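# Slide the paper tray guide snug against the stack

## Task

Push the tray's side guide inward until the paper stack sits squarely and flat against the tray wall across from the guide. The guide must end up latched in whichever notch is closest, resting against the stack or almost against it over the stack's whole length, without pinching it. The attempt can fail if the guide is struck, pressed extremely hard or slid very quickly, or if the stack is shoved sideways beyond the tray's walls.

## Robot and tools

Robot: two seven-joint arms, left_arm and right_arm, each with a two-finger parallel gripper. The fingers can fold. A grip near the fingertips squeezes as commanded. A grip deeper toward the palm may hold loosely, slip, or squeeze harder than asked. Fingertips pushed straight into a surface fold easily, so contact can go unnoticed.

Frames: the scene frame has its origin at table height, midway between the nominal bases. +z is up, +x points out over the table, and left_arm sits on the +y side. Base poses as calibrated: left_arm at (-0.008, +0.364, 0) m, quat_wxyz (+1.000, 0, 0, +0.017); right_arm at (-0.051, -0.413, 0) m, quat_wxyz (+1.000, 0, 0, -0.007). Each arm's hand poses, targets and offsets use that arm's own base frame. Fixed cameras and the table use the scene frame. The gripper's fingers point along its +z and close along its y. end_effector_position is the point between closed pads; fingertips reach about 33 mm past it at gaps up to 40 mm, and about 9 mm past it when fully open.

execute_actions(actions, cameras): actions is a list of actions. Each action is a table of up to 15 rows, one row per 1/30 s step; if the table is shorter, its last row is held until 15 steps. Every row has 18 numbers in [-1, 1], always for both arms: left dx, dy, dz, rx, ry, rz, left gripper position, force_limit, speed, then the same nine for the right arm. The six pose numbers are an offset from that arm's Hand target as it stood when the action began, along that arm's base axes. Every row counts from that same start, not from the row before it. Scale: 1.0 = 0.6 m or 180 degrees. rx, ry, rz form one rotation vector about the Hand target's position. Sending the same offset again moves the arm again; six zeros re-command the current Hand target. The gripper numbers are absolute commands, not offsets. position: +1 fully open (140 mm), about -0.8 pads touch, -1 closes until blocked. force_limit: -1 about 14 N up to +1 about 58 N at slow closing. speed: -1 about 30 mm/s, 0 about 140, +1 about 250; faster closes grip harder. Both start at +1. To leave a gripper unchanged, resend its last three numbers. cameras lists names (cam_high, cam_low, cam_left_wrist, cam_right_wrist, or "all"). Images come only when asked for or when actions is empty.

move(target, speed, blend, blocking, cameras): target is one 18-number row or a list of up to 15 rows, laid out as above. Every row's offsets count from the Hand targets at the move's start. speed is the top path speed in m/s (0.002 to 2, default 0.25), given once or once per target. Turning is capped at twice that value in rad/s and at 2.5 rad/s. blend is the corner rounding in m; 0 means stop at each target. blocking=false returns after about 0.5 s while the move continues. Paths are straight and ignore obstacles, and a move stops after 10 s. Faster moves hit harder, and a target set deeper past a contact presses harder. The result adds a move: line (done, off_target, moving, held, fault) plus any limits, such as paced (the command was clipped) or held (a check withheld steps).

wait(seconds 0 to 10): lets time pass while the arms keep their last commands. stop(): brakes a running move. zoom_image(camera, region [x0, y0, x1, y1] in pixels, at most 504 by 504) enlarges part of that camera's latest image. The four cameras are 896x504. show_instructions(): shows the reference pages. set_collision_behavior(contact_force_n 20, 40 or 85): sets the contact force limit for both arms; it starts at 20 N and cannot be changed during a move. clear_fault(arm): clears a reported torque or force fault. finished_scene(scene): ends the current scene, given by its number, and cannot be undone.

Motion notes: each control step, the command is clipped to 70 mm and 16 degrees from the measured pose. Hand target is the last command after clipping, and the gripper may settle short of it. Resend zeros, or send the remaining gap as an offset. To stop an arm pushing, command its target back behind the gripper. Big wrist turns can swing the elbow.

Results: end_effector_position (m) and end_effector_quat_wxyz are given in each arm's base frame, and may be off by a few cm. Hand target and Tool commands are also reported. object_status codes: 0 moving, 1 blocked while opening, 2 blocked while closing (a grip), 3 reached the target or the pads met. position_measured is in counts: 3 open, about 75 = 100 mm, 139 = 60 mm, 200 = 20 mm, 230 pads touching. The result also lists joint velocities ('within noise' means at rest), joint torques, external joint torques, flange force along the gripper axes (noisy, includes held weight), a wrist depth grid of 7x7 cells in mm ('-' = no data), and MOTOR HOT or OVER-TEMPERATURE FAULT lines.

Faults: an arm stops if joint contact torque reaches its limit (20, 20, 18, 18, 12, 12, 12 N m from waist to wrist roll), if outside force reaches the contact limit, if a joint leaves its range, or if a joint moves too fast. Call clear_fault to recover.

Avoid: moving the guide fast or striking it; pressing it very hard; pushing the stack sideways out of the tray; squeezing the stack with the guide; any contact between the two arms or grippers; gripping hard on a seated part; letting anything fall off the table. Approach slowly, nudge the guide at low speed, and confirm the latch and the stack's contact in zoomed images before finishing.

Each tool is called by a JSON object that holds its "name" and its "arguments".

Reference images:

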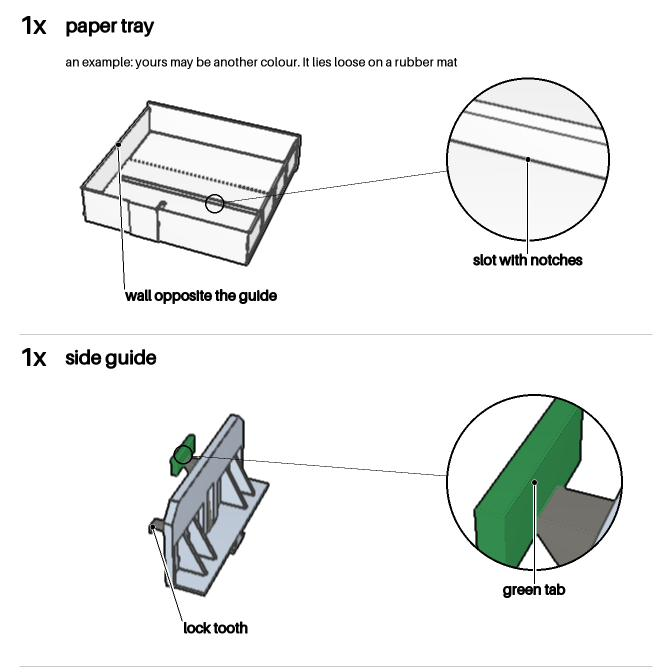

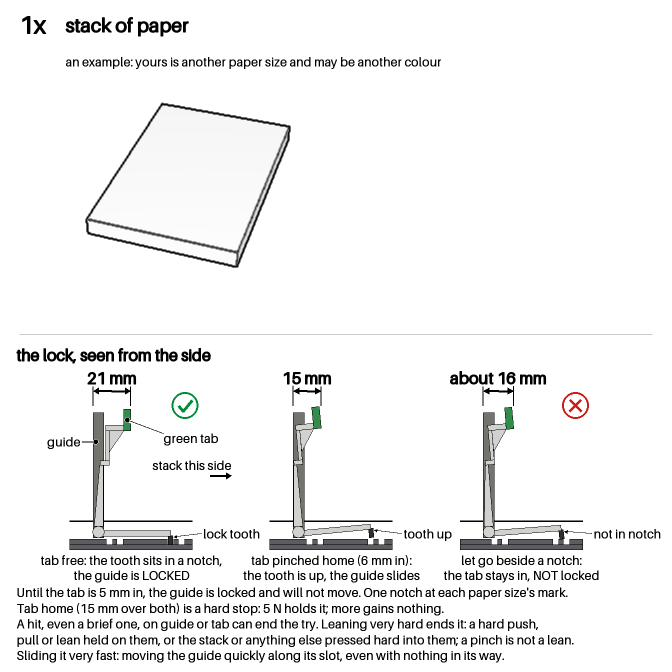

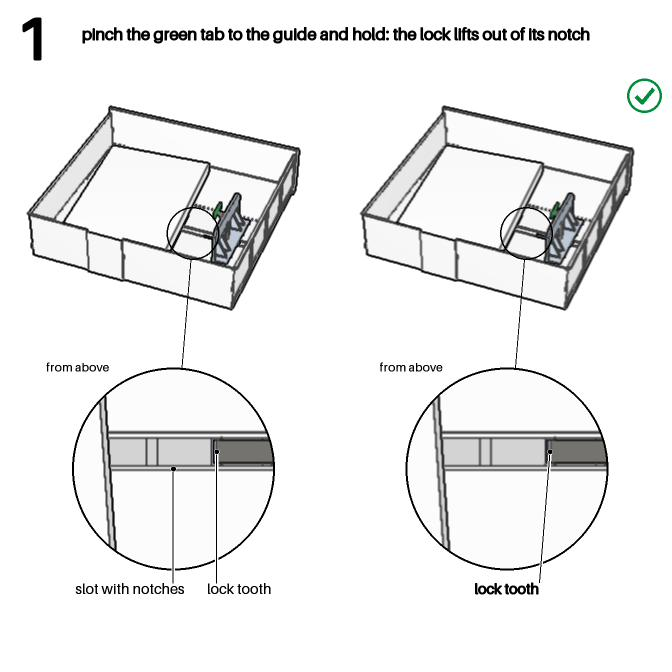

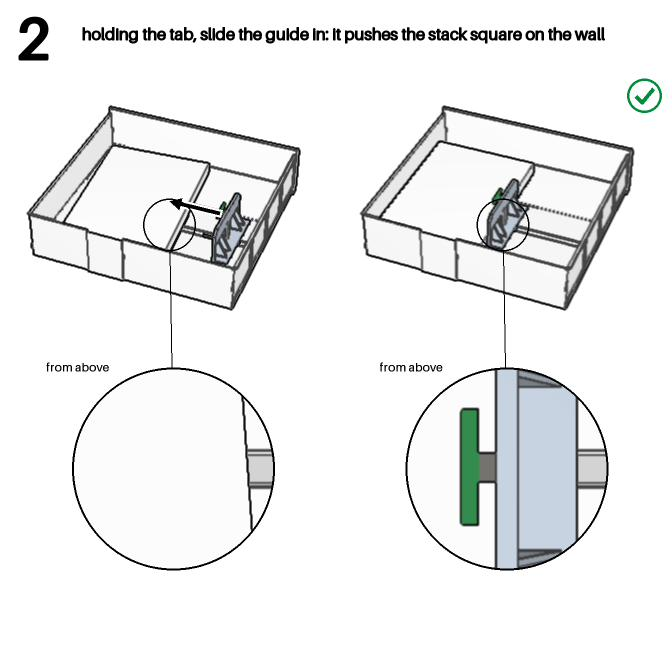

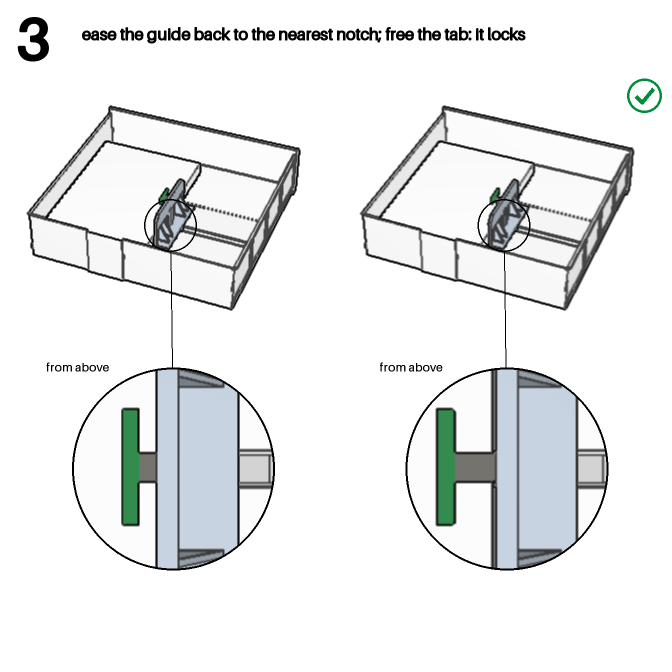

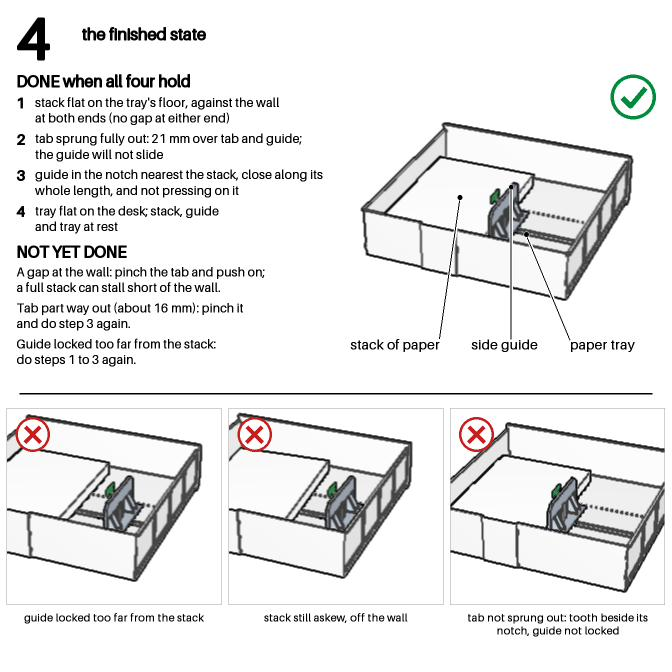

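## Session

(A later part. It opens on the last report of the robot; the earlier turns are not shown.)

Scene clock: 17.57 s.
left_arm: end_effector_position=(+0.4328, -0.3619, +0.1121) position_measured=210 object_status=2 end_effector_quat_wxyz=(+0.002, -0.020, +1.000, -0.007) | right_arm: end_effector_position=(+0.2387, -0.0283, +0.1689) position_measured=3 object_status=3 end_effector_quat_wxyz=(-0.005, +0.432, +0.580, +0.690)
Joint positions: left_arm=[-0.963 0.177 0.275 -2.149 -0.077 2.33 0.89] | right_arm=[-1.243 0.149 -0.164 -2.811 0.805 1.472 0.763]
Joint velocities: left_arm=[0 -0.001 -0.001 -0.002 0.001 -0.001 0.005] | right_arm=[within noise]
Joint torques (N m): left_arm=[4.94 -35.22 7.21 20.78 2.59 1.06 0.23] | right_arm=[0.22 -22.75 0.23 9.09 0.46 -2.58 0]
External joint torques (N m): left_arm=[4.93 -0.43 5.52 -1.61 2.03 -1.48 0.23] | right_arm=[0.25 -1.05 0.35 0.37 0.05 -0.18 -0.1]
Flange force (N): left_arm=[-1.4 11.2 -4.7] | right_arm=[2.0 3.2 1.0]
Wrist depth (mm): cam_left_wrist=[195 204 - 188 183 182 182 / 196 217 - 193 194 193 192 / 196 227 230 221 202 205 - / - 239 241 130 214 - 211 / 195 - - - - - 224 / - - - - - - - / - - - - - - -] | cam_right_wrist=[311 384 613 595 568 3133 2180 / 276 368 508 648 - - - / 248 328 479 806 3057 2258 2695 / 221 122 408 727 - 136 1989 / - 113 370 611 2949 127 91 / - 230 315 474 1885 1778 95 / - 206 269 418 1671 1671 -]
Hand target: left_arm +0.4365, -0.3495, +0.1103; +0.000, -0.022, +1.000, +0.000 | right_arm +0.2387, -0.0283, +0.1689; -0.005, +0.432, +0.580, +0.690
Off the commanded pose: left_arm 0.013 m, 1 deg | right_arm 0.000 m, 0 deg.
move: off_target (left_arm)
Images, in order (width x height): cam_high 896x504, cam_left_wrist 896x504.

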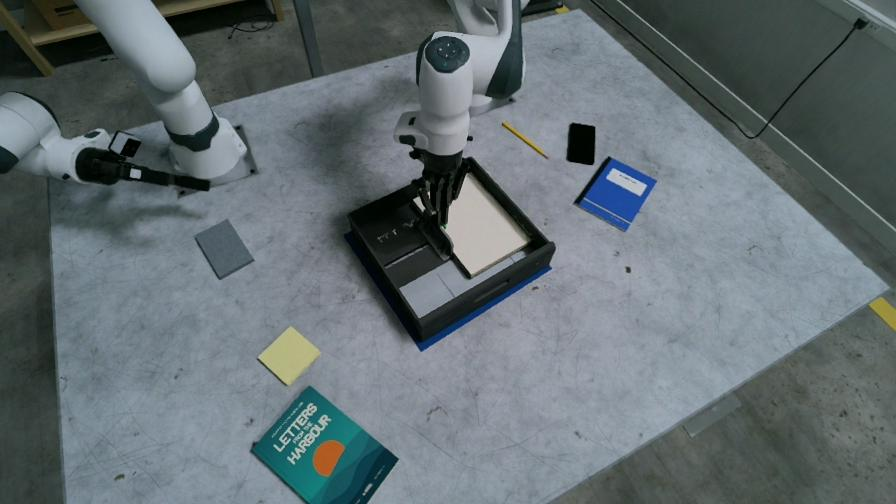

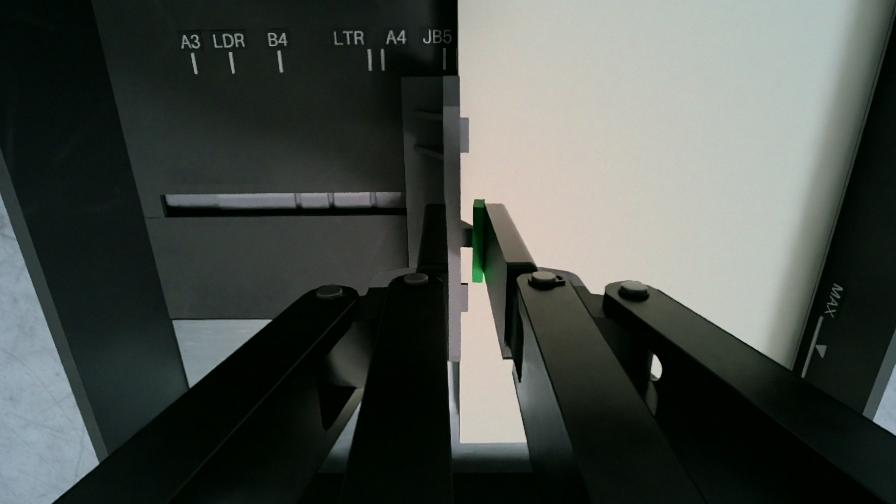

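{"name": "move", "arguments": {"target": [0.0008,-0.0275,0,0,0,0,-1,-1,-1,0,0,0,0,0,0,1,1,1], "speed": 0.03, "cameras": ["cam_left_wrist"]}}

{"name": "zoom_image", "arguments": {"camera": "cam_left_wrist", "region": [330, 20, 530, 330]}}

Scene clock: 19.43 s.
left_arm: end_effector_position=(+0.4336, -0.3680, +0.1122) position_measured=210 object_status=2 end_effector_quat_wxyz=(-0.002, -0.018, +1.000, -0.001) | right_arm: end_effector_position=(+0.2387, -0.0283, +0.1689) position_measured=3 object_status=3 end_effector_quat_wxyz=(-0.005, +0.432, +0.580, +0.690)
Joint positions: left_arm=[-0.968 0.199 0.273 -2.115 -0.077 2.304 0.885] | right_arm=[-1.243 0.149 -0.164 -2.811 0.805 1.472 0.763]
Joint velocities: left_arm=[0 0.003 -0.001 0.001 0 -0.002 -0.005] | right_arm=[within noise]
Joint torques (N m): left_arm=[1.52 -33.72 4.71 23.83 1.08 3.5 -0.18] | right_arm=[0.18 -22.73 0.28 9.12 0.47 -2.57 0]
External joint torques (N m): left_arm=[1.55 1.94 2.86 1.39 0.51 1.01 -0.18] | right_arm=[0.19 -0.92 0.38 0.3 0.04 -0.17 -0.1]
Flange force (N): left_arm=[-8.8 -3.6 3.6] | right_arm=[1.8 2.9 0.9]
Wrist depth (mm): cam_left_wrist=[200 205 - - 184 184 184 / 200 - - 199 194 193 191 / 189 224 226 204 200 205 - / - 239 240 129 - 217 214 / - - - - - 226 210 / - - - - - - - / - - - - - - -] | cam_right_wrist=[311 445 600 595 545 3686 2754 / 275 390 492 630 - 2584 2387 / 248 329 477 545 2666 2457 - / 222 122 431 661 - 127 106 / - 113 370 638 2433 127 91 / - 230 313 488 1765 1765 95 / - 206 269 409 1682 1649 -]
Hand target: left_arm +0.4370, -0.3660, +0.1103; +0.000, -0.022, +1.000, +0.000 | right_arm +0.2387, -0.0283, +0.1689; -0.005, +0.432, +0.580, +0.690
Off the commanded pose: left_arm 0.004 m, 1 deg | right_arm 0.000 m, 0 deg.
move: off_target (left_arm)
Images, in order (width x height): cam_left_wrist 896x504.

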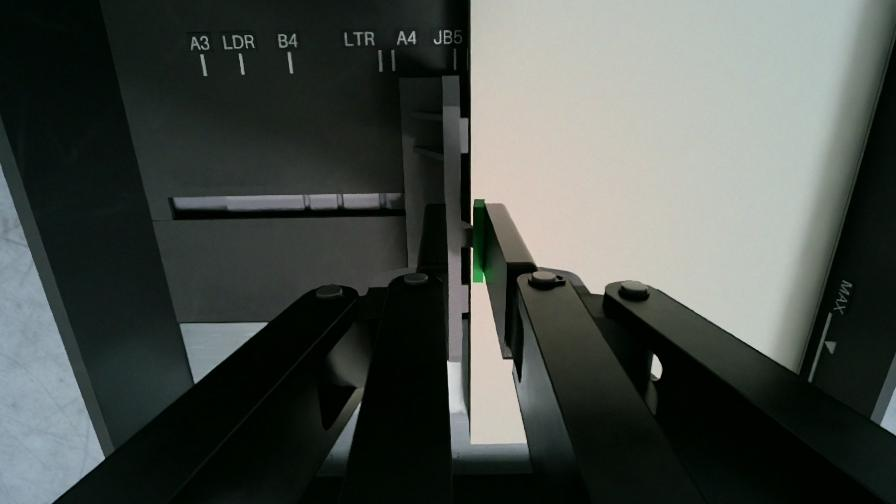

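Scaled by 1.626.

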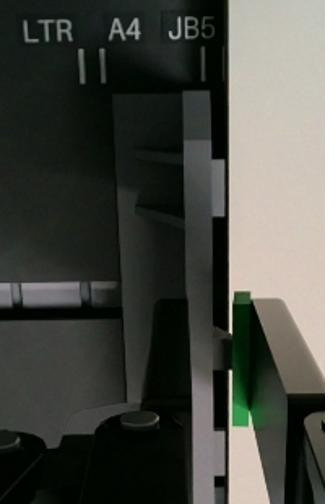

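{"name": "move", "arguments": {"target": [-0.0004,0.0135,0,0,0,0,-1,-1,-1,0,0,0,0,0,0,1,1,1], "speed": 0.02, "cameras": ["cam_left_wrist"]}}

{"name": "zoom_image", "arguments": {"camera": "cam_left_wrist", "region": [330, 20, 530, 330]}}

Scene clock: 20.50 s.
left_arm: end_effector_position=(+0.4331, -0.3624, +0.1121) position_measured=210 object_status=2 end_effector_quat_wxyz=(-0.002, -0.022, +1.000, -0.002) | right_arm: end_effector_position=(+0.2387, -0.0283, +0.1689) position_measured=3 object_status=3 end_effector_quat_wxyz=(-0.005, +0.432, +0.580, +0.690)
Joint positions: left_arm=[-0.965 0.188 0.277 -2.131 -0.076 2.309 0.885] | right_arm=[-1.243 0.149 -0.164 -2.811 0.805 1.472 0.763]
Joint torques (N m): left_arm=[1.94 -33.03 4.27 21.68 1.52 3.09 0.15] | right_arm=[0.19 -22.68 0.31 9.18 0.49 -2.55 0]
External joint torques (N m): left_arm=[2.03 2.38 2.56 -0.89 0.95 0.57 0.15] | right_arm=[0.16 -0.99 0.38 0.48 0.08 -0.15 -0.1]
Flange force (N): left_arm=[-4.4 1.7 5.0] | right_arm=[1.5 3.1 0.7]
Wrist depth (mm): cam_left_wrist=[- - - 188 184 181 181 / 196 217 - 207 193 193 194 / 195 226 227 207 205 207 203 / 206 241 242 129 214 217 216 / 205 246 - - - 225 234 / - - - - - - 203 / - - - - - - -] | cam_right_wrist=[309 448 611 598 587 - 2506 / 276 381 516 638 - - 2457 / 249 330 470 2666 2532 - 2038 / 221 122 436 677 2754 128 2071 / - 113 369 583 2506 127 91 / - 231 315 489 1871 1803 96 / - 206 267 455 819 1660 -]
Hand target: left_arm +0.4367, -0.3579, +0.1103; +0.000, -0.022, +1.000, +0.000 | right_arm +0.2387, -0.0283, +0.1689; -0.005, +0.432, +0.580, +0.690
Off the commanded pose: left_arm 0.006 m, 0 deg | right_arm 0.000 m, 0 deg.
move: off_target (left_arm)
Images, in order (width x height): cam_left_wrist 896x504.

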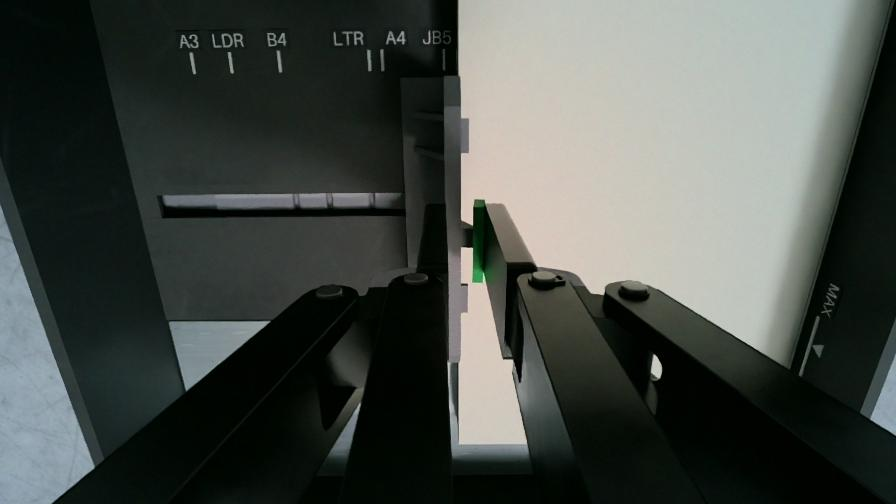

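Scaled by 1.626.

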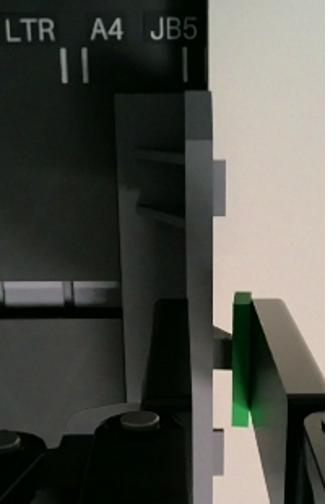

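{"name": "move", "arguments": {"target": [0,0,0,0,0,0,-0.35,-1,-1,0,0,0,0,0,0,1,1,1], "speed": 0.02, "cameras": ["cam_left_wrist"]}}

{"name": "zoom_image", "arguments": {"camera": "cam_left_wrist", "region": [330, 20, 530, 330]}}

Scene clock: 22.00 s.
left_arm: end_effector_position=(+0.4360, -0.3598, +0.1120) position_measured=173 object_status=0 end_effector_quat_wxyz=(+0.000, -0.024, +1.000, -0.002) | right_arm: end_effector_position=(+0.2387, -0.0283, +0.1689) position_measured=3 object_status=3 end_effector_quat_wxyz=(-0.005, +0.432, +0.580, +0.690)
Joint positions: left_arm=[-0.962 0.188 0.279 -2.132 -0.074 2.313 0.885] | right_arm=[-1.243 0.149 -0.164 -2.811 0.805 1.472 0.763]
Joint torques (N m): left_arm=[0.27 -34.86 2.57 22.73 1.04 2.66 0.12] | right_arm=[0.2 -22.74 0.29 9.19 0.49 -2.58 0.01]
External joint torques (N m): left_arm=[0.18 0.36 0.68 0.27 0.47 0.14 0.12] | right_arm=[0.25 -1.03 0.43 0.45 0.07 -0.19 -0.08]
Flange force (N): left_arm=[-1.6 -0.4 0.3] | right_arm=[1.6 3.3 0.9]
Wrist depth (mm): cam_left_wrist=[197 204 204 188 184 183 183 / - - 217 198 - 193 194 / 210 227 226 208 - 204 204 / 208 238 238 213 212 - 212 / 198 - - 225 - - - / - - - 269 - - - / - - - 291 - - -] | cam_right_wrist=[310 430 619 611 - 3094 2558 / 275 378 503 638 - 2754 2238 / 248 329 475 762 2611 - - / 221 122 434 654 2611 127 2005 / - 113 369 638 2433 127 91 / - 230 314 501 1790 1803 95 / - 206 268 420 1671 1705 -]
Hand target: left_arm +0.4367, -0.3579, +0.1103; +0.000, -0.022, +1.000, +0.000 | right_arm +0.2387, -0.0283, +0.1689; -0.005, +0.432, +0.580, +0.690
Off the commanded pose: left_arm 0.003 m, 0 deg | right_arm 0.000 m, 0 deg.
move: done
Images, in order (width x height): cam_left_wrist 896x504.

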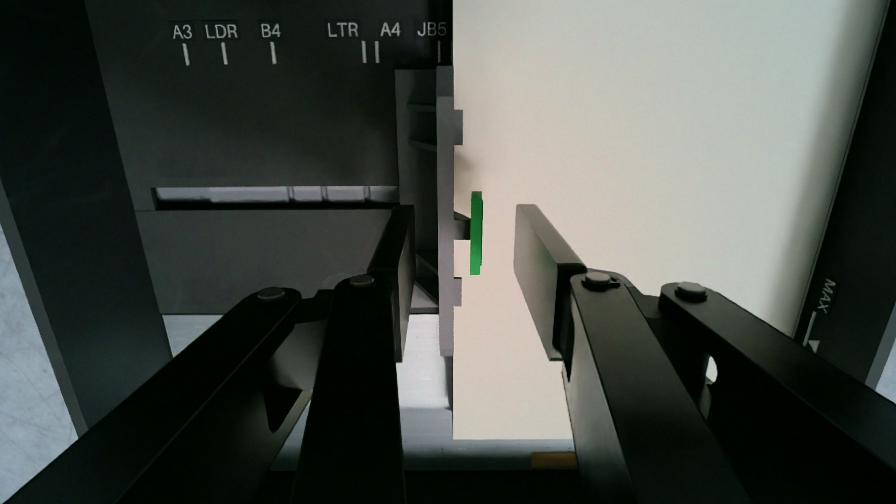

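Scaled by 1.626.

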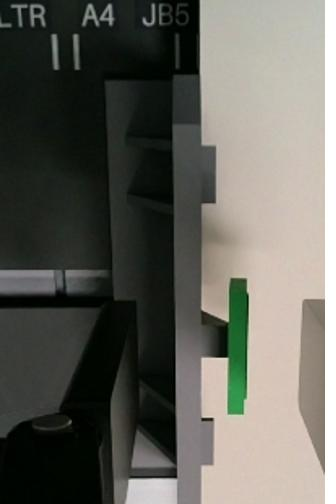

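{"name": "move", "arguments": {"target": [0,-0.0035,0,0,0,0,-1,-1,-1,0,0,0,0,0,0,1,1,1], "speed": 0.02}}

{"name": "wait", "arguments": {"seconds": 0.5, "cameras": ["cam_left_wrist"]}}

{"name": "zoom_image", "arguments": {"camera": "cam_left_wrist", "region": [400, 20, 500, 120]}}

Scene clock: 23.53 s.
left_arm: end_effector_position=(+0.4367, -0.3622, +0.1116) position_measured=209 object_status=0 end_effector_quat_wxyz=(+0.001, -0.023, +1.000, -0.002) | right_arm: end_effector_position=(+0.2387, -0.0283, +0.1689) position_measured=3 object_status=3 end_effector_quat_wxyz=(-0.005, +0.432, +0.580, +0.690)
Joint positions: left_arm=[-0.963 0.192 0.277 -2.128 -0.074 2.316 0.885] | right_arm=[-1.243 0.149 -0.164 -2.811 0.805 1.472 0.763]
Joint torques (N m): left_arm=[0.23 -34.97 2.8 22.75 0.82 2.32 0.03] | right_arm=[0.16 -22.73 0.26 9.22 0.5 -2.57 -0.03]
External joint torques (N m): left_arm=[0.37 0.51 1.08 0.18 0.25 -0.22 0.03] | right_arm=[0.21 -0.95 0.41 0.44 0.07 -0.18 -0.13]
Flange force (N): left_arm=[-2.3 -0.5 -0.1] | right_arm=[1.4 3.0 0.8]
Wrist depth (mm): cam_left_wrist=[196 203 - 188 183 186 183 / 206 217 218 193 196 194 193 / 195 225 223 204 203 205 204 / 195 240 241 129 213 219 213 / 195 248 - - - 224 - / - - - - - - - / - - - - - - -] | cam_right_wrist=[310 448 720 598 584 - 2433 / 277 378 505 620 - - - / 248 330 466 562 2666 2532 - / 221 122 431 653 2695 136 106 / - 113 370 710 2666 127 91 / - 230 313 498 1790 1741 95 / - 206 268 423 1617 1649 -]
Hand target: left_arm +0.4367, -0.3600, +0.1103; +0.000, -0.022, +1.000, +0.000 | right_arm +0.2387, -0.0283, +0.1689; -0.005, +0.432, +0.580, +0.690
Off the commanded pose: left_arm 0.003 m, 0 deg | right_arm 0.000 m, 0 deg.
move: done

Scene clock: 24.03 s.
left_arm: end_effector_position=(+0.4367, -0.3622, +0.1116) position_measured=209 object_status=2 end_effector_quat_wxyz=(+0.001, -0.023, +1.000, -0.002) | right_arm: end_effector_position=(+0.2387, -0.0283, +0.1689) position_measured=3 object_status=3 end_effector_quat_wxyz=(-0.005, +0.432, +0.580, +0.690)
Joint positions: left_arm=[-0.963 0.192 0.277 -2.128 -0.074 2.316 0.885] | right_arm=[-1.243 0.149 -0.164 -2.811 0.805 1.472 0.763]
Joint torques (N m): left_arm=[0.18 -34.9 2.82 22.8 0.81 2.31 0.05] | right_arm=[0.12 -22.72 0.22 9.11 0.5 -2.56 0]
External joint torques (N m): left_arm=[0.25 0.37 1.04 0.4 0.24 -0.2 0.05] | right_arm=[0.11 -0.98 0.31 0.35 0.08 -0.16 -0.1]
Flange force (N): left_arm=[-2.5 -0.9 -0.5] | right_arm=[1.9 3.0 0.8]
Wrist depth (mm): cam_left_wrist=[194 204 204 186 183 184 183 / 206 216 219 192 191 194 193 / 196 224 223 219 - 207 - / 195 241 243 129 216 216 200 / 195 249 - - - 224 212 / - - - - - - 203 / - - - - - - -] | cam_right_wrist=[310 448 718 620 3057 - 2482 / 276 334 495 622 2666 2785 2142 / 248 327 476 575 2724 - 1974 / 221 122 432 722 - 136 2021 / - 113 372 636 - 127 91 / - 230 314 477 1790 1753 96 / - 205 269 419 1790 1617 -]
Hand target: left_arm +0.4367, -0.3600, +0.1103; +0.000, -0.022, +1.000, +0.000 | right_arm +0.2387, -0.0283, +0.1689; -0.005, +0.432, +0.580, +0.690
Tool commands: left_gripper/position=-1.0 left_gripper/force_limit=-1.0 left_gripper/speed=-1.0 right_gripper/position=+1.0 right_gripper/force_limit=+1.0 right_gripper/speed=+1.0
Off the commanded pose: left_arm 0.003 m, 0 deg | right_arm 0.000 m, 0 deg.
wait: 0.50 s; at rest by 0.17 s
Images, in order (width x height): cam_left_wrist 896x504.

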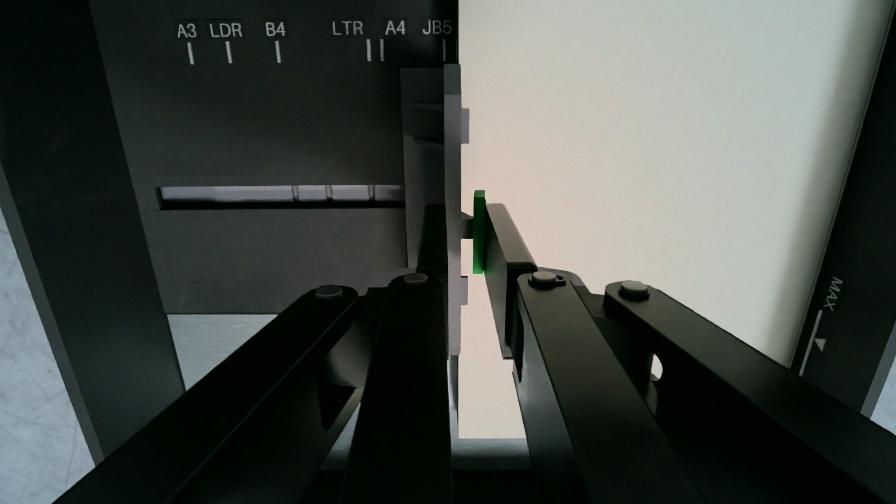

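Scaled by 5.040.

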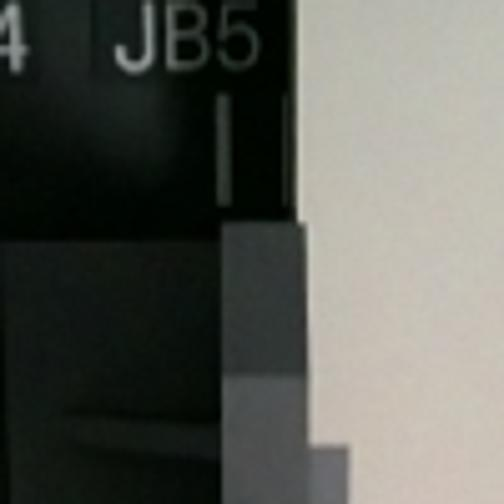

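{"name": "move", "arguments": {"target": [[0,-0.0013,0,0,0,0,-1,-1,-1,0,0,0,0,0,0,1,1,1],[0,-0.0013,0,0,0,0,-0.5,-1,-1,0,0,0,0,0,0,1,1,1]], "speed": 0.01, "cameras": ["cam_left_wrist"]}}

{"name": "zoom_image", "arguments": {"camera": "cam_left_wrist", "region": [380, 20, 540, 280]}}

Scene clock: 25.73 s.
left_arm: end_effector_position=(+0.4366, -0.3610, +0.1106) position_measured=192 object_status=0 end_effector_quat_wxyz=(+0.000, -0.024, +1.000, -0.001) | right_arm: end_effector_position=(+0.2387, -0.0283, +0.1689) position_measured=3 object_status=3 end_effector_quat_wxyz=(-0.005, +0.432, +0.580, +0.690)
Joint positions: left_arm=[-0.962 0.194 0.278 -2.127 -0.074 2.313 0.885] | right_arm=[-1.243 0.149 -0.164 -2.811 0.805 1.472 0.763]
Joint torques (N m): left_arm=[-0.18 -35.44 2.58 23.46 0.72 2.49 -0.02] | right_arm=[0.22 -22.69 0.27 9.22 0.48 -2.58 0.01]
External joint torques (N m): left_arm=[-0.35 -0.06 0.55 1.08 0.15 -0.01 -0.02] | right_arm=[0.23 -0.87 0.38 0.42 0.06 -0.19 -0.08]
Flange force (N): left_arm=[-2.6 -2.4 -1.2] | right_arm=[1.3 2.9 0.7]
Wrist depth (mm): cam_left_wrist=[- - - 186 - 183 183 / 197 219 216 195 192 192 - / 185 223 225 203 203 204 204 / 207 240 240 173 212 216 212 / 207 248 - 189 - 224 233 / - - - 272 - - - / - - - - - - -] | cam_right_wrist=[310 418 582 598 3856 - - / 276 379 506 619 5829 - 2321 / 248 328 470 582 2532 2848 1913 / 222 122 416 644 - 136 1989 / - 113 371 635 2387 127 91 / - 231 312 488 1790 1741 95 / - 206 268 409 1671 1682 -]
Hand target: left_arm +0.4367, -0.3608, +0.1103; +0.000, -0.022, +1.000, +0.000 | right_arm +0.2387, -0.0283, +0.1689; -0.005, +0.432, +0.580, +0.690
Off the commanded pose: left_arm 0.000 m, 0 deg | right_arm 0.000 m, 0 deg.
move: done
Images, in order (width x height): cam_left_wrist 896x504.

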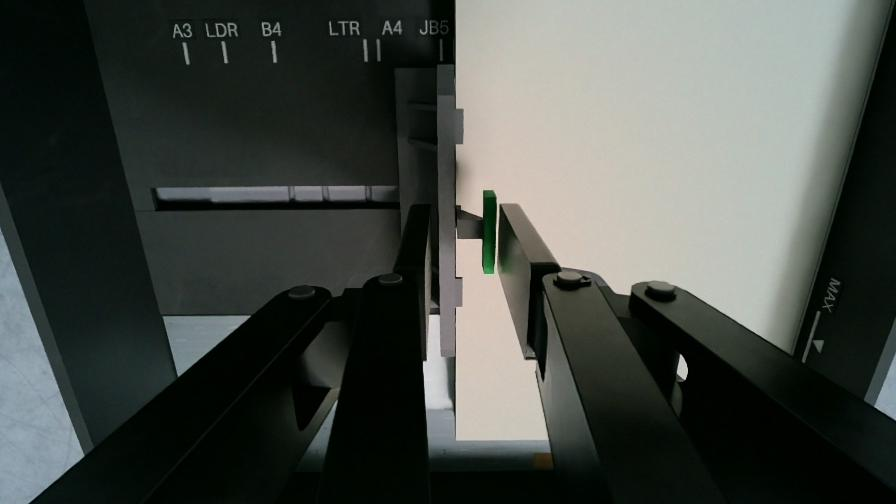

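Scaled by 1.938.

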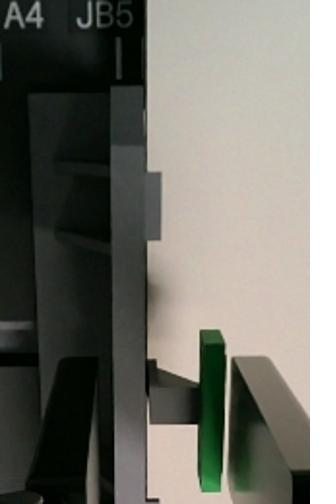

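{"name": "move", "arguments": {"target": [[0,0,0,0,0,0,-0.28,-1,-1,0,0,0,0,0,0,1,1,1],[0,0,0.003,0,0,0,-0.28,-1,-1,0,0,0,0,0,0,1,1,1],[0,0,0.2,0,0,0,-0.28,-1,-1,0,0,0,0,0,0,1,1,1],[-0.1,0.12,0.25,0,0,0,-0.28,-1,-1,0,0,0,0,0,0,1,1,1]], "speed": 0.15, "cameras": ["cam_high","cam_left_wrist"]}}

{"name": "zoom_image", "arguments": {"camera": "cam_high", "region": [400, 150, 560, 290]}}

{"name": "zoom_image", "arguments": {"camera": "cam_left_wrist", "region": [330, 0, 830, 400]}}

Scene clock: 30.47 s.
left_arm: end_effector_position=(+0.3773, -0.2900, +0.2603) position_measured=164 object_status=3 end_effector_quat_wxyz=(+0.000, -0.019, +1.000, -0.002) | right_arm: end_effector_position=(+0.2387, -0.0283, +0.1689) position_measured=3 object_status=3 end_effector_quat_wxyz=(-0.005, +0.432, +0.580, +0.690)
Joint positions: left_arm=[-0.951 -0.257 0.275 -2.236 0.073 1.99 0.819] | right_arm=[-1.243 0.149 -0.164 -2.811 0.805 1.472 0.763]
Joint velocities: left_arm=[0.001 0 -0.001 0 0.001 -0.001 -0.005] | right_arm=[within noise]
Joint torques (N m): left_arm=[0.15 -22.71 -2.01 25.1 1.12 2.29 -0.38] | right_arm=[0.09 -22.74 0.24 9.2 0.48 -2.58 -0.08]
External joint torques (N m): left_arm=[0.23 -0.48 0.41 0.37 0.43 -0.24 -0.38] | right_arm=[0.09 -0.95 0.33 0.42 0.06 -0.18 -0.18]
Flange force (N): left_arm=[0.6 0.7 -1.6] | right_arm=[1.7 2.7 0.6]
Wrist depth (mm): cam_left_wrist=[- - 356 - - - 352 / - 364 - 338 - - - / - - - - - - - / - - 402 374 - - - / - - - 391 121 - - / - - - 437 - - - / - - - 396 - - -] | cam_right_wrist=[311 404 628 - 3133 - 2611 / 276 380 529 3173 - - 1974 / 248 329 472 2881 2558 3255 - / 222 122 434 651 - 127 1943 / - 113 372 613 2611 127 91 / - 230 314 487 1705 1778 95 / - 206 268 423 1660 1607 -]
Hand target: left_arm +0.3767, -0.2888, +0.2603; +0.000, -0.022, +1.000, +0.000 | right_arm +0.2387, -0.0283, +0.1689; -0.005, +0.432, +0.580, +0.690
Off the commanded pose: left_arm 0.001 m, 0 deg | right_arm 0.000 m, 0 deg.
move: done
Images, in order (width x height): cam_high 896x504, cam_left_wrist 896x504.

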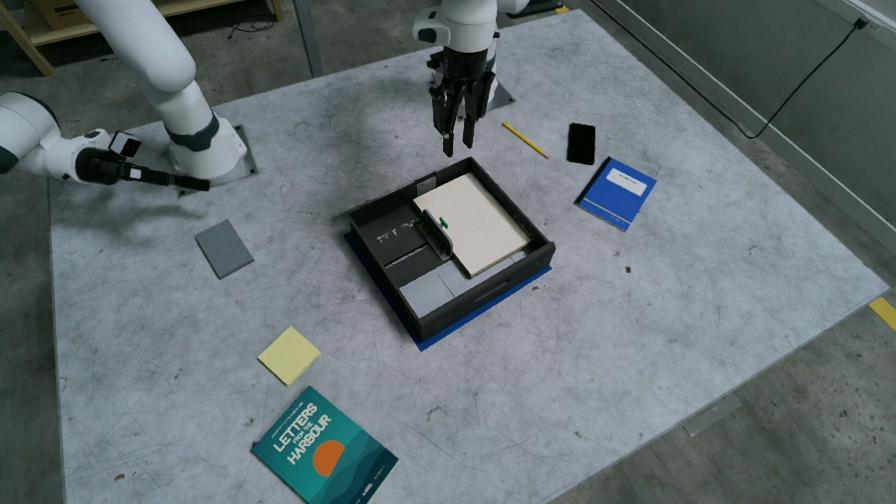

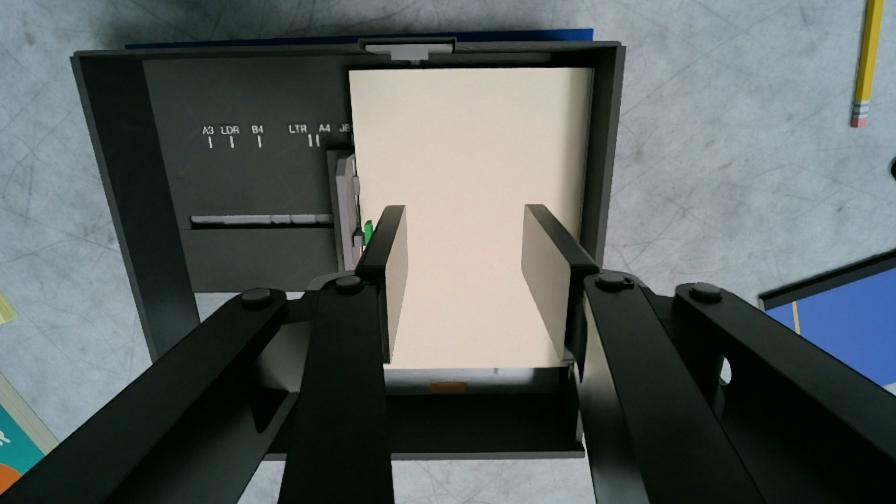

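Scaled by 3.150.

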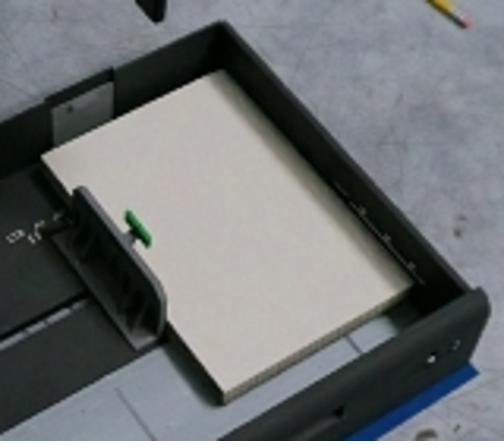

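Scaled by 1.008.

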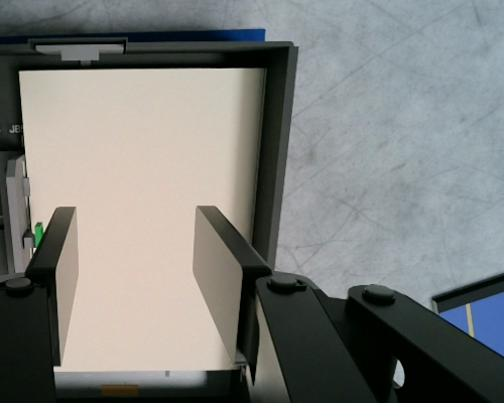

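Looks good.

{"name": "finished_scene", "arguments": {"scene": 2}}

The scene is finished: the task was done.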